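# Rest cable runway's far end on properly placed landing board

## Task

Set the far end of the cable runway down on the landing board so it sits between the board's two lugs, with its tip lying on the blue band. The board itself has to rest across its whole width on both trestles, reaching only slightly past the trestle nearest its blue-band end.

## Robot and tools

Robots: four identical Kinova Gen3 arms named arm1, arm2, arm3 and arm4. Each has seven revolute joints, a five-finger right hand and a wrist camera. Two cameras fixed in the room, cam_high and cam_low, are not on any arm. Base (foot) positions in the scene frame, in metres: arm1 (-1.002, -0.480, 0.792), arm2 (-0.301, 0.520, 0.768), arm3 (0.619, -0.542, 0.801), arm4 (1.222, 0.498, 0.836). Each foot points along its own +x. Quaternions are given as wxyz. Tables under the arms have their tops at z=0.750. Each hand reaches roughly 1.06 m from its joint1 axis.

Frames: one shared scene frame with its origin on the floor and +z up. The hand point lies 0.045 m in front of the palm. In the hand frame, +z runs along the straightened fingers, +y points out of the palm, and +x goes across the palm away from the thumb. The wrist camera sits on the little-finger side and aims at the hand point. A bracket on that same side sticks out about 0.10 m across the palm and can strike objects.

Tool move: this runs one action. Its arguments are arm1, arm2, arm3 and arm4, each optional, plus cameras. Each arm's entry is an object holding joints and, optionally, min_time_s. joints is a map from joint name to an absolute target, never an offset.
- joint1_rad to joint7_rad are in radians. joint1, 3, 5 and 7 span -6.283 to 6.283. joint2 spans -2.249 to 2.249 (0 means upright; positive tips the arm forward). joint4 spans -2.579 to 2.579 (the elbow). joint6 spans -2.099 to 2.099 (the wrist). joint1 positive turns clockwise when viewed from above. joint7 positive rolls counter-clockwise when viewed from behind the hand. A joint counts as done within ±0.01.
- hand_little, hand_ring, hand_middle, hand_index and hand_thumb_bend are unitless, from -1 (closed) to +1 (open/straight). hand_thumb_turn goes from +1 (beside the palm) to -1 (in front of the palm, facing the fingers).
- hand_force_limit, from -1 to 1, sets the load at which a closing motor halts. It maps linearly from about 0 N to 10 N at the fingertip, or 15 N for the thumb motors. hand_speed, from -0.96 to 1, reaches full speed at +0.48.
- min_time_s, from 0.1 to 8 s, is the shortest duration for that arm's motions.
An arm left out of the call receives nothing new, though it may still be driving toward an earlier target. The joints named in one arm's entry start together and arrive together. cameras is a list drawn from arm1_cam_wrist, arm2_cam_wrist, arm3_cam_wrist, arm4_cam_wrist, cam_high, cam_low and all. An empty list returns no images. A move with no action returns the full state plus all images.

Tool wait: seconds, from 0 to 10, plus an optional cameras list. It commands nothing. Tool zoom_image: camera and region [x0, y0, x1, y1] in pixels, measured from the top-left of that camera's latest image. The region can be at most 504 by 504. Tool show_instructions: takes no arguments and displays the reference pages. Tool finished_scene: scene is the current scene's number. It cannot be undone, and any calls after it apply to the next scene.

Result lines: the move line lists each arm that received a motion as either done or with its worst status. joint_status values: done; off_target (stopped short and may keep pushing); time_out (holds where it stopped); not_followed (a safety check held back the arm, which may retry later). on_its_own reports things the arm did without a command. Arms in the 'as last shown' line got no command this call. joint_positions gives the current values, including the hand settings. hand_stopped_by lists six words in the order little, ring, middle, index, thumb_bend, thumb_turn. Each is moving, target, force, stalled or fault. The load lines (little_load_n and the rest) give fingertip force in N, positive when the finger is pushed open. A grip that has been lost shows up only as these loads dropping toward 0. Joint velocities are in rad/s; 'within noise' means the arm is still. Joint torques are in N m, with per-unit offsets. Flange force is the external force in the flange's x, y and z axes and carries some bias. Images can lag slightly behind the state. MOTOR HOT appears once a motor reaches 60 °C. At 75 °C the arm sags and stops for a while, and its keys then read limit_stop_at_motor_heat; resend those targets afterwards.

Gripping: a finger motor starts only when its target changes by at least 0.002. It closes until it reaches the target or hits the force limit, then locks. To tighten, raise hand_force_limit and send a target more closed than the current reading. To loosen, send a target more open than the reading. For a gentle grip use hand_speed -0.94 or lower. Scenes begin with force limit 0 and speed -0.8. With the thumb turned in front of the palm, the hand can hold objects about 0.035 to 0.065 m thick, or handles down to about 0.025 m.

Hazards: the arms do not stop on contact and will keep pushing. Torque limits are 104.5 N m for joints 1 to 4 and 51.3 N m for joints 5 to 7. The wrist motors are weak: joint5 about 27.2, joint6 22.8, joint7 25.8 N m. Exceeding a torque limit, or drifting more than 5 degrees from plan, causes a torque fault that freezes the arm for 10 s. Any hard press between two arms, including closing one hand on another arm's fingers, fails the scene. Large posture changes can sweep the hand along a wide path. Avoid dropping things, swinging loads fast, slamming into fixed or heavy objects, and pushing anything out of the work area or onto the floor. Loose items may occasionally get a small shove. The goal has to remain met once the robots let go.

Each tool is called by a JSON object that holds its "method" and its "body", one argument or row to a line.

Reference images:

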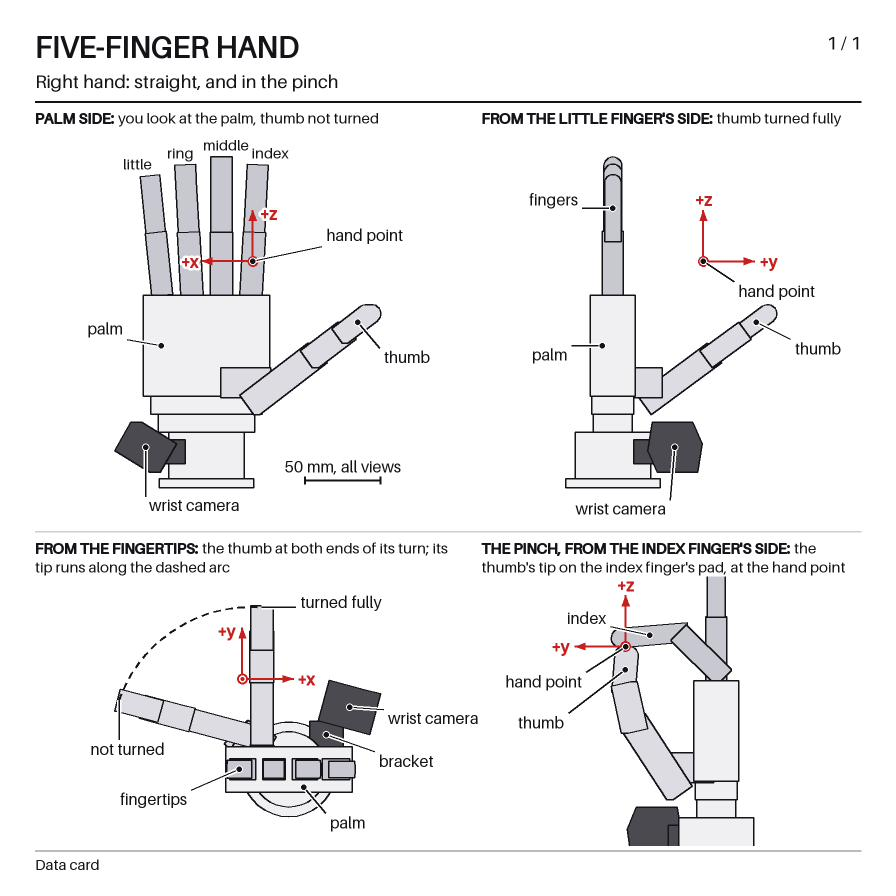

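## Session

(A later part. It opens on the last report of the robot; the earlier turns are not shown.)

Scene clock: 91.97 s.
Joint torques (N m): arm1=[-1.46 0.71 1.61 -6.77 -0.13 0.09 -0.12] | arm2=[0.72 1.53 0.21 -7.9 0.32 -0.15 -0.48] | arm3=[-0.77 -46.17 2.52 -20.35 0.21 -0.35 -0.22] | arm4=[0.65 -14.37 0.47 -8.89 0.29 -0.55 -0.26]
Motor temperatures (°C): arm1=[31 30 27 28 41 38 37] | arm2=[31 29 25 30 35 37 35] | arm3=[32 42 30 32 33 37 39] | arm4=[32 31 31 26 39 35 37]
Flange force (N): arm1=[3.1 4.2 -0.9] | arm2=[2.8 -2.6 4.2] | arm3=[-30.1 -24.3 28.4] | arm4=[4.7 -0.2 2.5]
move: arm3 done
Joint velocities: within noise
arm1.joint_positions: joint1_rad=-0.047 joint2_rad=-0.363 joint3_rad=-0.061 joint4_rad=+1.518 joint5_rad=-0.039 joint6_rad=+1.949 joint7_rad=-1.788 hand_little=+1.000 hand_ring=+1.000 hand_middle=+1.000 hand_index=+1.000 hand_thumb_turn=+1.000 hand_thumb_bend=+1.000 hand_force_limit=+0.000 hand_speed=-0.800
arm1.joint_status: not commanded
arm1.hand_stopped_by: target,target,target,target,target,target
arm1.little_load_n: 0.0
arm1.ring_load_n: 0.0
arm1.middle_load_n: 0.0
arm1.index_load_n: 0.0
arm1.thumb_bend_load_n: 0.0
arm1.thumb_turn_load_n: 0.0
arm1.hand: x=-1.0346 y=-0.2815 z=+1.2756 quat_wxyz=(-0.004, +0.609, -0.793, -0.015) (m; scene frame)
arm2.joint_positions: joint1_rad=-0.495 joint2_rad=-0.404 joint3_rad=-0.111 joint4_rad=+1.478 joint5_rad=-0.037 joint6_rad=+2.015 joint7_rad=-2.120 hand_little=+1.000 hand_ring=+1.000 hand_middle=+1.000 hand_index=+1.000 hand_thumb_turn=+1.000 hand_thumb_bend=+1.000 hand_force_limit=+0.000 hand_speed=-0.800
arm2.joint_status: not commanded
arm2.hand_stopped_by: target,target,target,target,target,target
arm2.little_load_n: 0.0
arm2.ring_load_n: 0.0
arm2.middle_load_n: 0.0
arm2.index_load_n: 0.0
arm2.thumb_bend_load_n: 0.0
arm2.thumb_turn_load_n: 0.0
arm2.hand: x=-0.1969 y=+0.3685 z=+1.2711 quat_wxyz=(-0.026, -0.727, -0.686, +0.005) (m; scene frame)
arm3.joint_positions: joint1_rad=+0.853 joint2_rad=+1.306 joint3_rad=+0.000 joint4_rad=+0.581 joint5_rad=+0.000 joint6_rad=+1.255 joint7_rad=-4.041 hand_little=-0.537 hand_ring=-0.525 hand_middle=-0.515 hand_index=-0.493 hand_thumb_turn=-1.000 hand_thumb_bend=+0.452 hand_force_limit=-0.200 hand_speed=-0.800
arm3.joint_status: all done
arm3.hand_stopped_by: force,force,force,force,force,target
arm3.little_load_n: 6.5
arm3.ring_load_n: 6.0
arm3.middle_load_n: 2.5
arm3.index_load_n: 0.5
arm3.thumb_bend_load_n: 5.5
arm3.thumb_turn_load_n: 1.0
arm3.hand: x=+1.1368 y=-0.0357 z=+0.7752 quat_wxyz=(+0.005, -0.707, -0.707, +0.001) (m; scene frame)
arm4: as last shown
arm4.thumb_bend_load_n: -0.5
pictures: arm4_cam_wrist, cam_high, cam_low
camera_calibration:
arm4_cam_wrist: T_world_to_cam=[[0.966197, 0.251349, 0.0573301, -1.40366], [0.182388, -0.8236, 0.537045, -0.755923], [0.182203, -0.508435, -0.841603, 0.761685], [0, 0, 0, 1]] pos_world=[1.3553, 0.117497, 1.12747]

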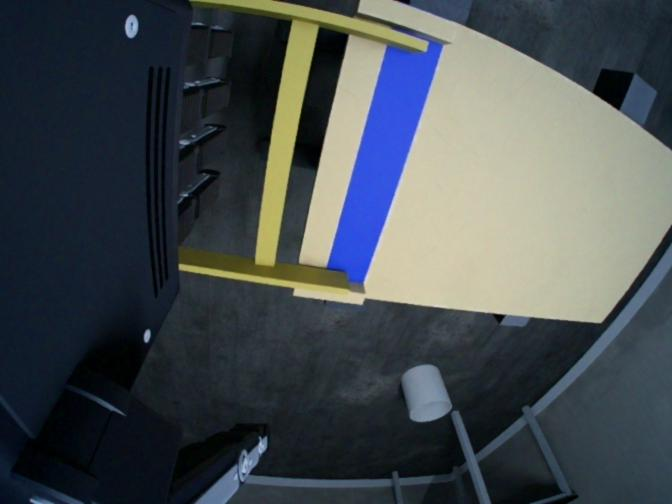

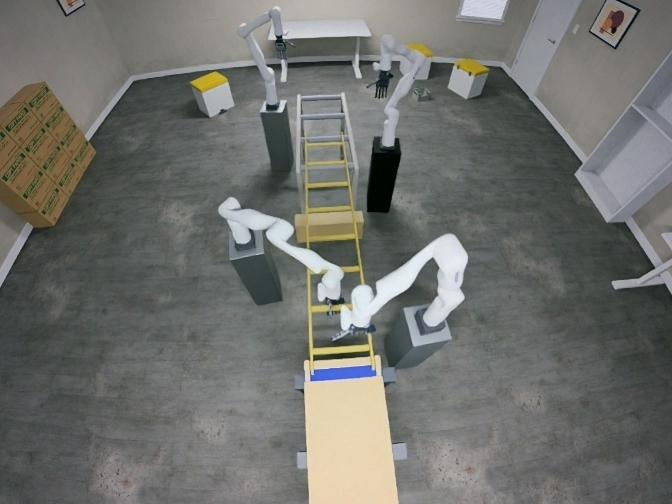

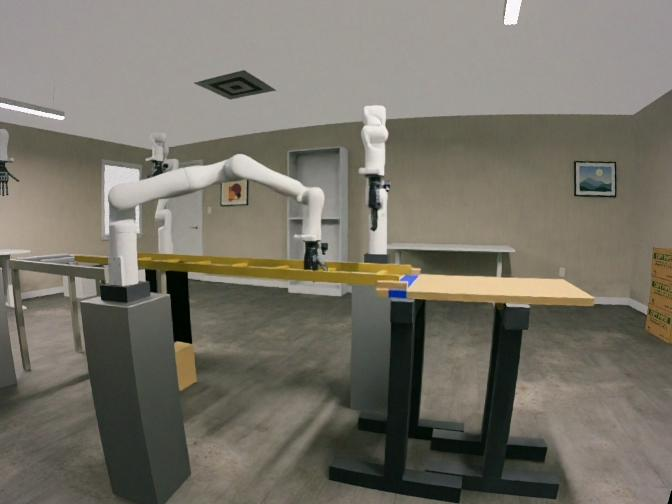

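{"method": "move", "body": {
  "arm3": {"joints": {"joint2_rad": 1.3182, "joint4_rad": 0.5817, "joint6_rad": 1.2417}, "min_time_s": 1.5},
  "cameras": ["arm4_cam_wrist", "cam_low", "arm3_cam_wrist"]
}}

{"method": "zoom_image", "body": {
  "camera": "cam_low",
  "region": [340, 240, 460, 320]
}}

Scene clock: 93.87 s.
Joint torques (N m): arm1=[-1.49 0.78 1.59 -6.73 -0.21 0.13 -0.12] | arm2=[0.71 1.49 0.26 -7.83 0.3 -0.13 -0.52] | arm3=[-0.81 -24.71 1.64 -10.74 -0.26 0.42 0] | arm4=[0.66 -14.37 0.44 -8.86 0.3 -0.59 -0.29]
Motor temperatures (°C): arm1=[31 30 27 28 41 38 37] | arm2=[31 29 25 30 35 37 35] | arm3=[32 42 30 32 33 37 39] | arm4=[32 31 31 26 39 35 37]
Flange force (N): arm1=[3.1 4.1 -0.9] | arm2=[2.6 -2.5 4.0] | arm3=[-29.7 -24.3 -1.5] | arm4=[4.5 -0.2 2.3]
move: arm3 done
Joint velocities: within noise
arm1, arm2, arm4: as last shown
arm3.joint_positions: joint1_rad=+0.853 joint2_rad=+1.318 joint3_rad=+0.000 joint4_rad=+0.582 joint5_rad=+0.000 joint6_rad=+1.242 joint7_rad=-4.041 hand_little=-0.538 hand_ring=-0.526 hand_middle=-0.515 hand_index=-0.493 hand_thumb_turn=-1.000 hand_thumb_bend=+0.452 hand_force_limit=-0.200 hand_speed=-0.800
arm3.joint_status: all done
arm3.hand_stopped_by: force,force,force,force,force,target
arm3.little_load_n: 0.5
arm3.ring_load_n: 0.0
arm3.middle_load_n: 0.5
arm3.index_load_n: 0.5
arm3.thumb_bend_load_n: 6.0
arm3.thumb_turn_load_n: 0.5
arm3.hand: x=+1.1367 y=-0.0356 z=+0.7662 quat_wxyz=(+0.005, -0.707, -0.707, +0.001) (m; scene frame)
arm4.index_load_n: 0.5
arm4.thumb_bend_load_n: 0.0
pictures: arm3_cam_wrist, arm4_cam_wrist, cam_low
camera_calibration:
arm3_cam_wrist: T_world_to_cam=[[0.972578, 0.231979, 0.0166802, -1.10258], [0.192857, -0.844487, 0.499648, -0.637596], [0.129994, -0.482729, -0.866068, 0.617583], [0, 0, 0, 1]] pos_world=[1.11502, 0.0154585, 0.871833]
arm4_cam_wrist: T_world_to_cam=[[0.966197, 0.251349, 0.0573301, -1.40366], [0.182388, -0.8236, 0.537045, -0.755923], [0.182203, -0.508435, -0.841603, 0.761685], [0, 0, 0, 1]] pos_world=[1.3553, 0.117497, 1.12747]

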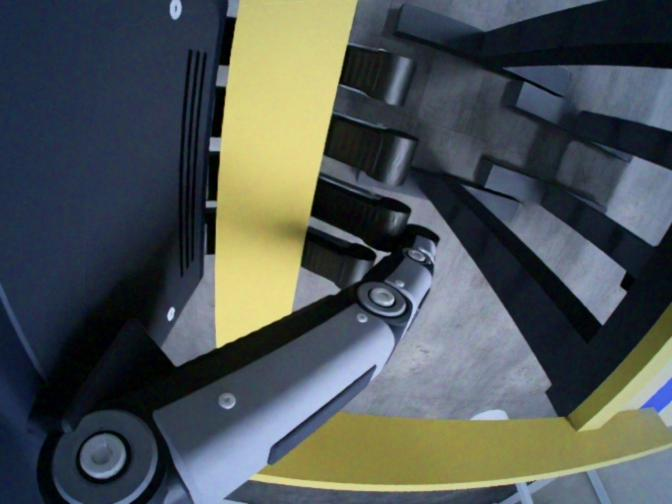

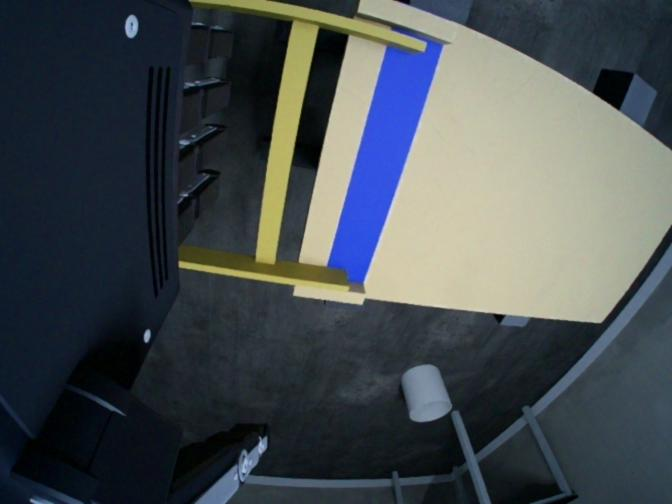

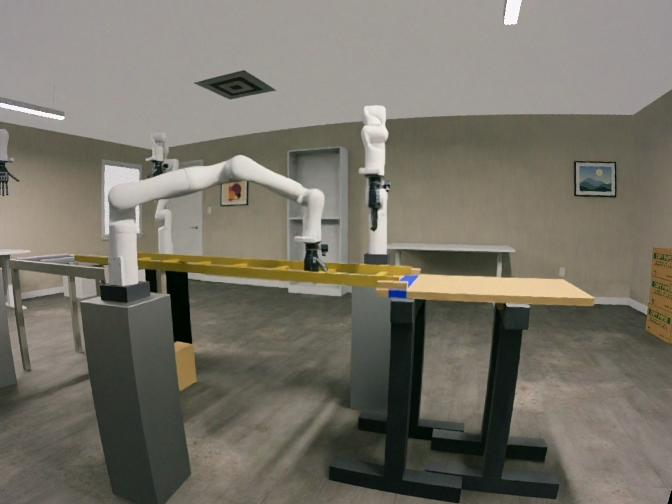

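Scaled by 4.200.

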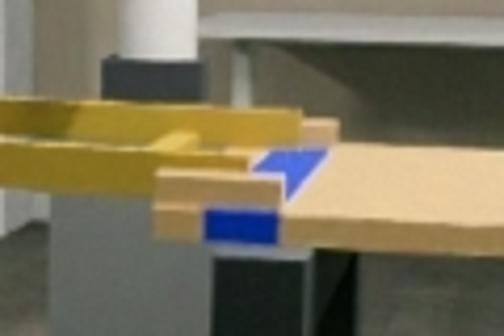

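{"method": "move", "body": {
  "arm3": {"joints": {"hand_thumb_bend": 1, "hand_speed": -0.6}},
  "cameras": []
}}

{"method": "move", "body": {
  "arm3": {"joints": {"hand_little": 1, "hand_ring": 1, "hand_middle": 1, "hand_index": 1}},
  "cameras": ["arm3_cam_wrist", "cam_low"]
}}

{"method": "zoom_image", "body": {
  "camera": "cam_low",
  "region": [340, 240, 460, 320]
}}

Scene clock: 95.57 s.
Joint torques (N m): arm1=[-1.51 0.74 1.59 -6.68 -0.15 0.11 -0.12] | arm2=[0.7 1.52 0.24 -7.88 0.31 -0.12 -0.5] | arm3=[-0.83 -24.74 1.62 -10.74 -0.24 0.41 0.02] | arm4=[0.66 -14.38 0.5 -8.89 0.26 -0.57 -0.28]
Motor temperatures (°C): arm1=[31 30 27 28 41 38 37] | arm2=[31 29 25 30 35 37 35] | arm3=[32 42 30 32 33 37 39] | arm4=[32 31 31 26 39 35 37]
Flange force (N): arm1=[3.0 4.2 -1.2] | arm2=[2.7 -2.6 4.2] | arm3=[-29.6 -24.2 -1.4] | arm4=[4.6 -0.2 2.4]
move: arm3 done
Joint velocities: within noise
arm1, arm2, arm4: as last shown
arm3.joint_positions: joint1_rad=+0.853 joint2_rad=+1.318 joint3_rad=+0.000 joint4_rad=+0.582 joint5_rad=+0.000 joint6_rad=+1.242 joint7_rad=-4.041 hand_little=-0.538 hand_ring=-0.526 hand_middle=-0.515 hand_index=-0.493 hand_thumb_turn=-1.000 hand_thumb_bend=+1.000 hand_force_limit=-0.200 hand_speed=-0.600
arm3.joint_status: all done
arm3.hand_stopped_by: force,force,force,force,target,target
arm3.little_load_n: 0.0
arm3.ring_load_n: 0.0
arm3.middle_load_n: 0.0
arm3.index_load_n: 0.0
arm3.thumb_bend_load_n: 0.0
arm3.thumb_turn_load_n: 0.0
arm3.hand: x=+1.1367 y=-0.0356 z=+0.7661 quat_wxyz=(+0.005, -0.707, -0.707, +0.001) (m; scene frame)
arm4.index_load_n: 0.0
pictures: none
No camera images: "cameras" was empty.

Scene clock: 97.43 s.
Joint torques (N m): arm1=[-1.48 0.74 1.54 -6.74 -0.17 0.13 -0.12] | arm2=[0.68 1.5 0.24 -7.88 0.33 -0.12 -0.49] | arm3=[-0.85 -24.73 1.62 -10.75 -0.28 0.42 0.01] | arm4=[0.7 -14.35 0.48 -8.93 0.28 -0.6 -0.31]
Motor temperatures (°C): arm1=[31 30 27 28 41 38 37] | arm2=[31 29 25 30 35 37 35] | arm3=[32 42 30 32 33 37 39] | arm4=[32 31 30 26 39 34 37]
Flange force (N): arm1=[3.1 4.0 -0.9] | arm2=[2.7 -2.5 4.2] | arm3=[-29.8 -24.2 -1.4] | arm4=[4.8 -0.2 2.4]
move: arm3 done
Joint velocities: within noise
arm1, arm2, arm4: as last shown
arm3.joint_positions: joint1_rad=+0.853 joint2_rad=+1.318 joint3_rad=+0.000 joint4_rad=+0.582 joint5_rad=+0.000 joint6_rad=+1.242 joint7_rad=-4.041 hand_little=+1.000 hand_ring=+1.000 hand_middle=+1.000 hand_index=+1.000 hand_thumb_turn=-1.000 hand_thumb_bend=+1.000 hand_force_limit=-0.200 hand_speed=-0.600
arm3.joint_status: all done
arm3.hand_stopped_by: target,target,target,target,target,target
arm3.little_load_n: 0.0
arm3.ring_load_n: 0.0
arm3.middle_load_n: 0.0
arm3.index_load_n: 0.0
arm3.thumb_bend_load_n: 0.0
arm3.thumb_turn_load_n: 0.0
arm3.hand: x=+1.1367 y=-0.0356 z=+0.7661 quat_wxyz=(+0.005, -0.707, -0.707, +0.001) (m; scene frame)
pictures: arm3_cam_wrist, cam_low
camera_calibration:
arm3_cam_wrist: T_world_to_cam=[[0.972578, 0.231979, 0.0166802, -1.10258], [0.192857, -0.844487, 0.499648, -0.637596], [0.129994, -0.482729, -0.866068, 0.617583], [0, 0, 0, 1]] pos_world=[1.11502, 0.0154585, 0.871833]

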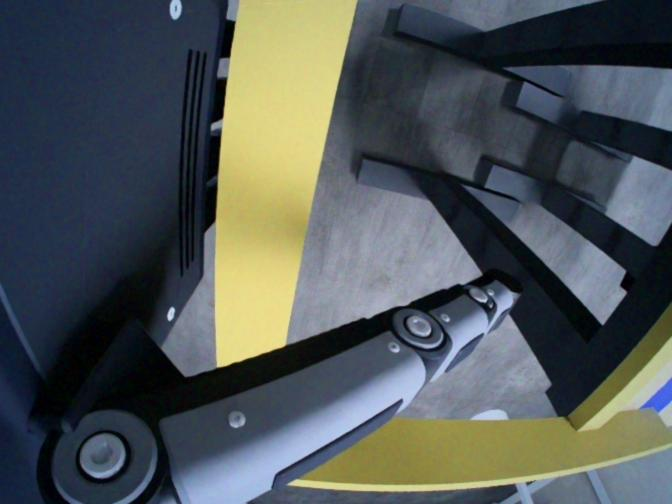

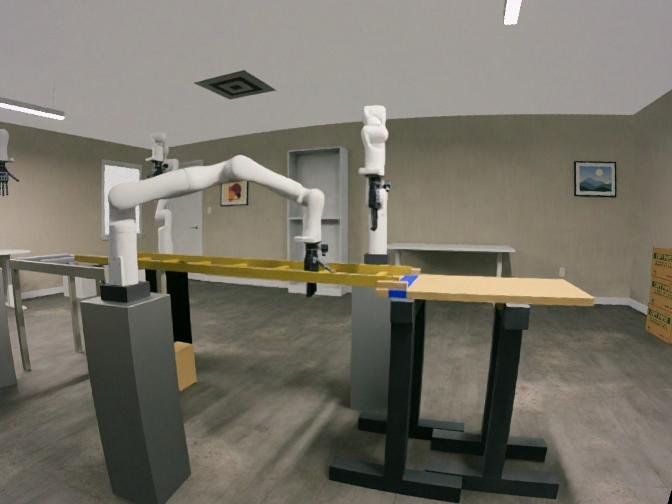

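Scaled by 4.200.

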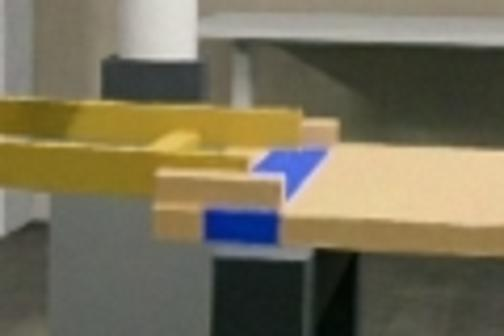

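{"method": "move", "body": {
  "arm3": {"joints": {"joint1_rad": 0.8422, "joint2_rad": 1.2941, "joint4_rad": 0.6383, "joint6_rad": 1.2092, "joint7_rad": -4.0514}, "min_time_s": 1},
  "cameras": []
}}

{"method": "move", "body": {
  "arm3": {"joints": {"joint2_rad": 1.155, "joint4_rad": 0.3594, "joint6_rad": 1.6272}, "min_time_s": 2.5},
  "cameras": ["arm3_cam_wrist", "arm4_cam_wrist", "cam_low", "cam_high"]
}}

{"method": "zoom_image", "body": {
  "camera": "cam_low",
  "region": [340, 240, 460, 320]
}}

{"method": "zoom_image", "body": {
  "camera": "arm4_cam_wrist",
  "region": [280, 0, 480, 320]
}}

{"method": "zoom_image", "body": {
  "camera": "cam_low",
  "region": [400, 260, 610, 420]
}}

Scene clock: 98.97 s.
Joint torques (N m): arm1=[-1.52 0.72 1.58 -6.67 -0.17 0.1 -0.11] | arm2=[0.71 1.51 0.24 -7.87 0.33 -0.16 -0.49] | arm3=[-0.85 -24.53 1.6 -10.67 -0.28 0.42 0] | arm4=[0.66 -14.34 0.44 -8.89 0.24 -0.58 -0.27]
Motor temperatures (°C): arm1=[31 30 27 28 41 38 37] | arm2=[31 29 25 30 35 37 35] | arm3=[32 42 30 32 33 37 39] | arm4=[32 31 30 26 39 34 37]
Flange force (N): arm1=[3.0 4.2 -1.3] | arm2=[2.7 -2.5 4.1] | arm3=[-27.5 -21.8 -1.4] | arm4=[4.7 -0.2 2.4]
move: arm3 done
Joint velocities: within noise
arm1, arm2, arm4: as last shown
arm3.joint_positions: joint1_rad=+0.842 joint2_rad=+1.294 joint3_rad=+0.000 joint4_rad=+0.638 joint5_rad=+0.000 joint6_rad=+1.209 joint7_rad=-4.051 hand_little=+1.000 hand_ring=+1.000 hand_middle=+1.000 hand_index=+1.000 hand_thumb_turn=-1.000 hand_thumb_bend=+1.000 hand_force_limit=-0.200 hand_speed=-0.600
arm3.joint_status: all done
arm3.hand_stopped_by: target,target,target,target,target,target
arm3.little_load_n: 0.0
arm3.ring_load_n: 0.0
arm3.middle_load_n: 0.0
arm3.index_load_n: 0.0
arm3.thumb_bend_load_n: 0.0
arm3.thumb_turn_load_n: 0.0
arm3.hand: x=+1.1273 y=-0.0357 z=+0.7664 quat_wxyz=(+0.005, -0.707, -0.707, +0.001) (m; scene frame)
pictures: none
No camera images: "cameras" was empty.

Scene clock: 101.77 s.
Joint torques (N m): arm1=[-1.48 0.78 1.62 -6.69 -0.18 0.11 -0.11] | arm2=[0.7 1.51 0.24 -7.86 0.31 -0.14 -0.48] | arm3=[-0.83 -24.15 1.6 -11.18 -0.25 0.38 0.01] | arm4=[0.7 -14.36 0.46 -8.86 0.28 -0.56 -0.33]
Motor temperatures (°C): arm1=[31 30 27 28 41 38 37] | arm2=[31 29 25 30 35 37 35] | arm3=[32 42 30 32 33 37 39] | arm4=[32 31 30 26 39 34 37]
Flange force (N): arm1=[3.2 4.3 -1.1] | arm2=[2.7 -2.5 4.1] | arm3=no reading | arm4=[4.6 -0.2 2.4]
move: arm3 done
Joint velocities: within noise
arm1, arm2, arm4: as last shown
arm3.joint_positions: joint1_rad=+0.842 joint2_rad=+1.155 joint3_rad=+0.000 joint4_rad=+0.359 joint5_rad=+0.000 joint6_rad=+1.627 joint7_rad=-4.051 hand_little=+1.000 hand_ring=+1.000 hand_middle=+1.000 hand_index=+1.000 hand_thumb_turn=-1.000 hand_thumb_bend=+1.000 hand_force_limit=-0.200 hand_speed=-0.600
arm3.joint_status: all done
arm3.hand_stopped_by: target,target,target,target,target,target
arm3.little_load_n: -0.5
arm3.ring_load_n: 0.0
arm3.middle_load_n: 0.0
arm3.index_load_n: 0.0
arm3.thumb_bend_load_n: 0.0
arm3.thumb_turn_load_n: 0.0
arm3.hand: x=+1.1286 y=-0.0367 z=+0.9503 quat_wxyz=(+0.005, -0.707, -0.707, +0.001) (m; scene frame)
pictures: arm3_cam_wrist, arm4_cam_wrist, cam_high, cam_low
camera_calibration:
arm3_cam_wrist: T_world_to_cam=[[0.972578, 0.231979, 0.0166802, -1.09754], [0.192857, -0.844487, 0.499648, -0.728863], [0.129994, -0.482729, -0.866068, 0.777596], [0, 0, 0, 1]] pos_world=[1.10692, 0.0144585, 1.05593]
arm4_cam_wrist: T_world_to_cam=[[0.966197, 0.251349, 0.0573301, -1.40366], [0.182388, -0.8236, 0.537045, -0.755923], [0.182203, -0.508435, -0.841603, 0.761685], [0, 0, 0, 1]] pos_world=[1.3553, 0.117497, 1.12747]

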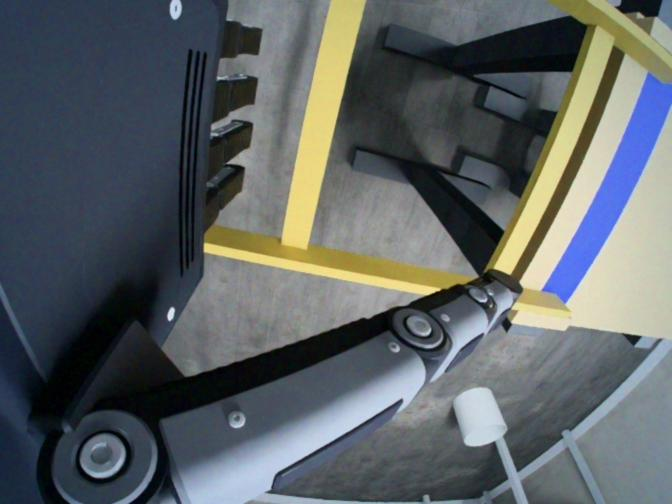

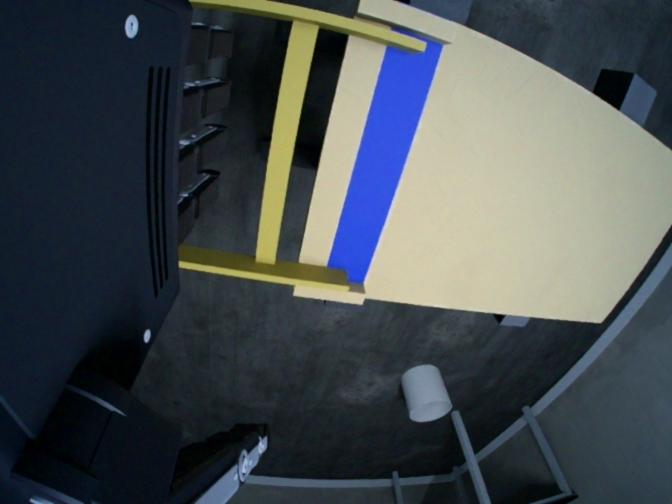

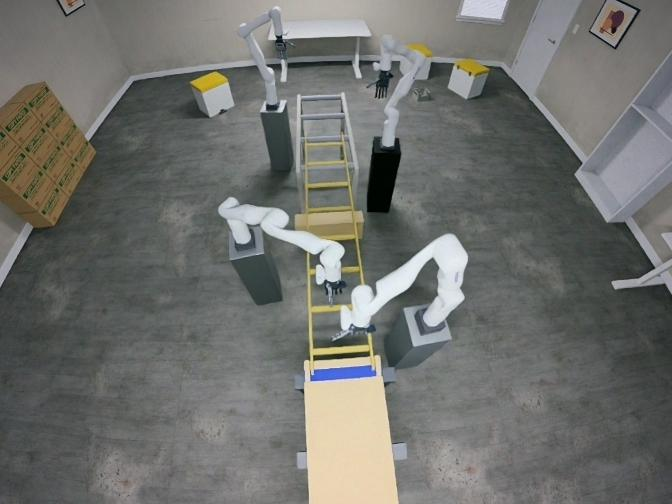

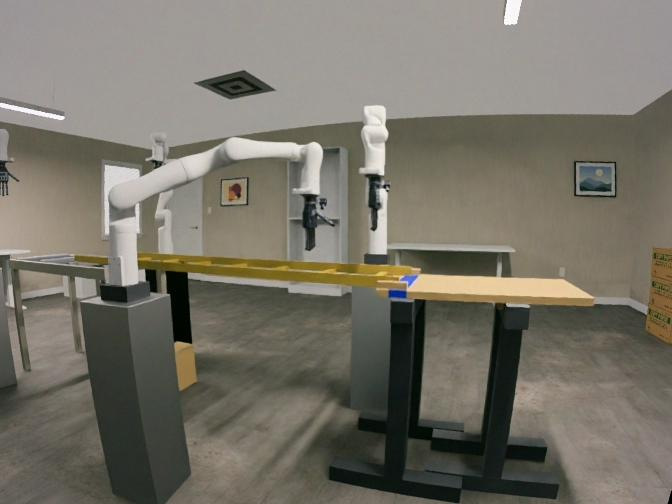

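Scaled by 4.200.

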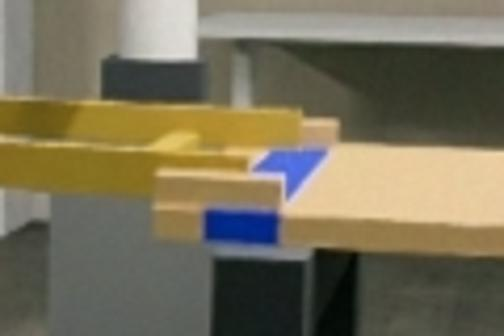

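Scaled by 1.575 from the camera's 672x504 image, which has a finer 960x720 frame.

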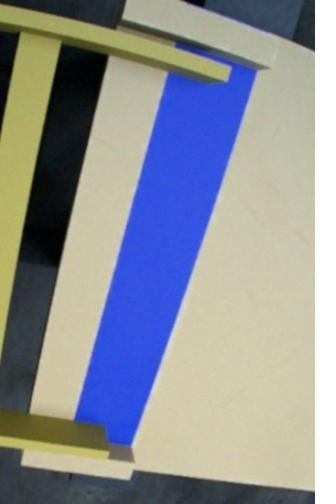

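Scaled by 2.400.

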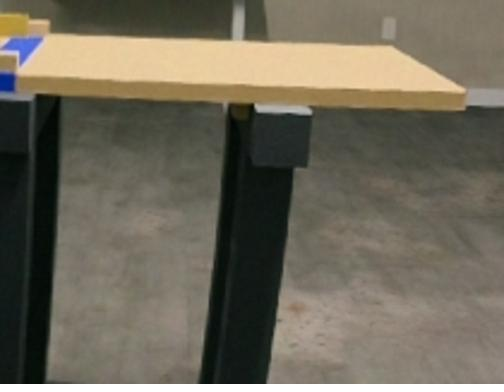

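{"method": "move", "body": {
  "cameras": ["cam_high", "cam_low", "arm4_cam_wrist"]
}}

Scene clock: 102.30 s.
Joint torques (N m): arm1=[-1.47 0.74 1.56 -6.66 -0.17 0.15 -0.11] | arm2=[0.7 1.5 0.28 -7.88 0.33 -0.12 -0.53] | arm3=[-0.81 -24.16 1.6 -11.17 -0.26 0.37 0.01] | arm4=[0.67 -14.35 0.48 -8.88 0.28 -0.59 -0.27]
Motor temperatures (°C): arm1=[31 30 27 28 41 38 37] | arm2=[31 29 25 30 35 37 35] | arm3=[32 42 30 32 33 37 39] | arm4=[32 31 30 26 39 34 37]
Flange force (N): arm1=[3.0 4.1 -1.1] | arm2=[2.7 -2.5 4.2] | arm3=no reading | arm4=[4.7 -0.1 2.3]
Joint velocities: within noise
arm1.joint_positions: joint1_rad=-0.047 joint2_rad=-0.363 joint3_rad=-0.061 joint4_rad=+1.518 joint5_rad=-0.039 joint6_rad=+1.949 joint7_rad=-1.788 hand_little=+1.000 hand_ring=+1.000 hand_middle=+1.000 hand_index=+1.000 hand_thumb_turn=+1.000 hand_thumb_bend=+1.000 hand_force_limit=+0.000 hand_speed=-0.800
arm1.joint_status: not commanded
arm1.hand_stopped_by: target,target,target,target,target,target
arm1.little_load_n: 0.0
arm1.ring_load_n: 0.0
arm1.middle_load_n: 0.0
arm1.index_load_n: 0.0
arm1.thumb_bend_load_n: 0.0
arm1.thumb_turn_load_n: 0.0
arm1.hand: x=-1.0346 y=-0.2815 z=+1.2756 quat_wxyz=(-0.004, +0.609, -0.793, -0.015) (m; scene frame)
arm2.joint_positions: joint1_rad=-0.495 joint2_rad=-0.404 joint3_rad=-0.111 joint4_rad=+1.478 joint5_rad=-0.037 joint6_rad=+2.015 joint7_rad=-2.120 hand_little=+1.000 hand_ring=+1.000 hand_middle=+1.000 hand_index=+1.000 hand_thumb_turn=+1.000 hand_thumb_bend=+1.000 hand_force_limit=+0.000 hand_speed=-0.800
arm2.joint_status: not commanded
arm2.hand_stopped_by: target,target,target,target,target,target
arm2.little_load_n: 0.0
arm2.ring_load_n: 0.0
arm2.middle_load_n: 0.0
arm2.index_load_n: -0.5
arm2.thumb_bend_load_n: 0.0
arm2.thumb_turn_load_n: 0.0
arm2.hand: x=-0.1969 y=+0.3685 z=+1.2711 quat_wxyz=(-0.026, -0.727, -0.686, +0.005) (m; scene frame)
arm3.joint_positions: joint1_rad=+0.842 joint2_rad=+1.155 joint3_rad=+0.000 joint4_rad=+0.359 joint5_rad=+0.000 joint6_rad=+1.627 joint7_rad=-4.051 hand_little=+1.000 hand_ring=+1.000 hand_middle=+1.000 hand_index=+1.000 hand_thumb_turn=-1.000 hand_thumb_bend=+1.000 hand_force_limit=-0.200 hand_speed=-0.600
arm3.joint_status: all done
arm3.hand_stopped_by: target,target,target,target,target,target
arm3.little_load_n: 0.0
arm3.ring_load_n: 0.0
arm3.middle_load_n: 0.0
arm3.index_load_n: 0.0
arm3.thumb_bend_load_n: 0.0
arm3.thumb_turn_load_n: 0.0
arm3.hand: x=+1.1286 y=-0.0367 z=+0.9503 quat_wxyz=(+0.005, -0.707, -0.707, +0.001) (m; scene frame)
arm4.joint_positions: joint1_rad=-0.141 joint2_rad=+0.386 joint3_rad=+0.000 joint4_rad=+1.742 joint5_rad=+0.000 joint6_rad=+1.013 joint7_rad=-1.848 hand_little=+1.000 hand_ring=+1.000 hand_middle=+1.000 hand_index=+1.000 hand_thumb_turn=+1.000 hand_thumb_bend=+1.000 hand_force_limit=+0.000 hand_speed=-0.800
arm4.joint_status: not commanded
arm4.hand_stopped_by: target,target,target,target,target,target
arm4.little_load_n: 0.0
arm4.ring_load_n: 0.5
arm4.middle_load_n: 0.0
arm4.index_load_n: 0.0
arm4.thumb_bend_load_n: 0.0
arm4.thumb_turn_load_n: 0.0
arm4.hand: x=+1.3736 y=+0.0548 z=+1.0306 quat_wxyz=(-0.008, -0.707, -0.707, +0.003) (m; scene frame)
pictures: arm4_cam_wrist, cam_high, cam_low
camera_calibration:
arm4_cam_wrist: T_world_to_cam=[[0.966197, 0.251349, 0.0573301, -1.40366], [0.182388, -0.8236, 0.537045, -0.755923], [0.182203, -0.508435, -0.841603, 0.761685], [0, 0, 0, 1]] pos_world=[1.3553, 0.117497, 1.12747]

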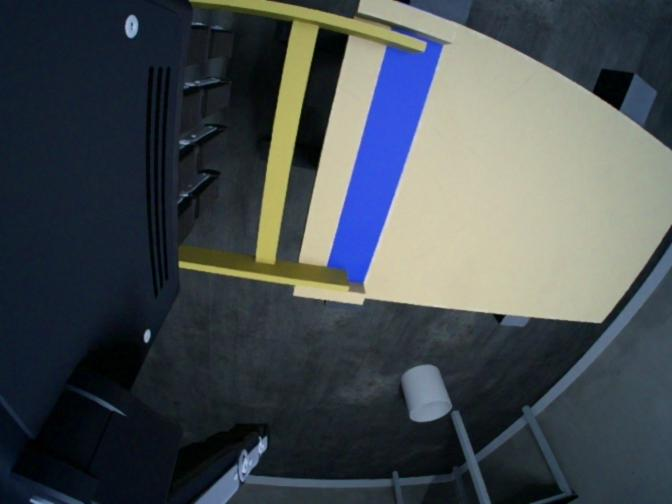

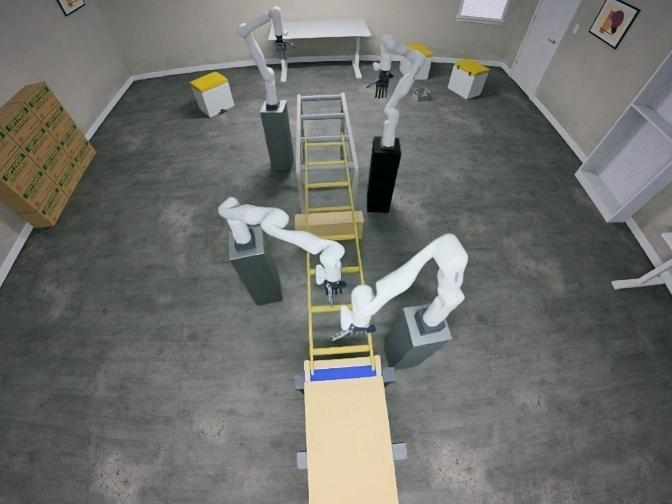

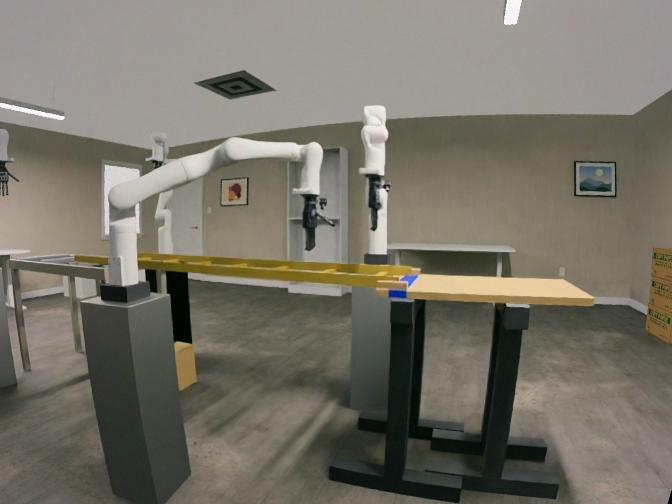

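{"method": "zoom_image", "body": {
  "camera": "arm4_cam_wrist",
  "region": [240, 0, 500, 320]
}}

{"method": "zoom_image", "body": {
  "camera": "cam_low",
  "region": [340, 240, 480, 330]
}}

{"method": "zoom_image", "body": {
  "camera": "cam_high",
  "region": [280, 330, 420, 420]
}}

Scaled by 1.575 from the camera's 672x504 image, which has a finer 960x720 frame.

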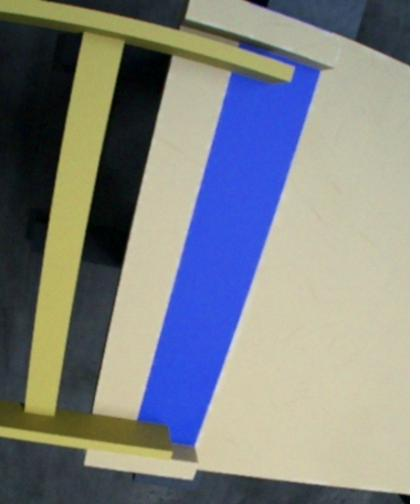

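Scaled by 3.600.

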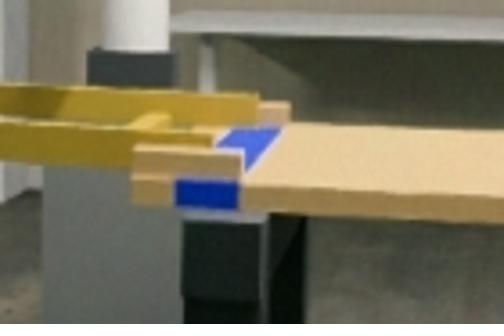

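Scaled by 3.600.

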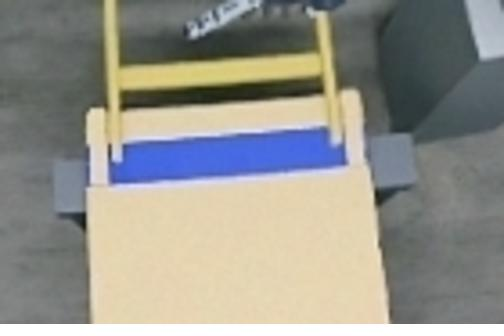

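{"method": "finished_scene", "body": {
  "scene": 1
}}

The scene is finished: the task was done.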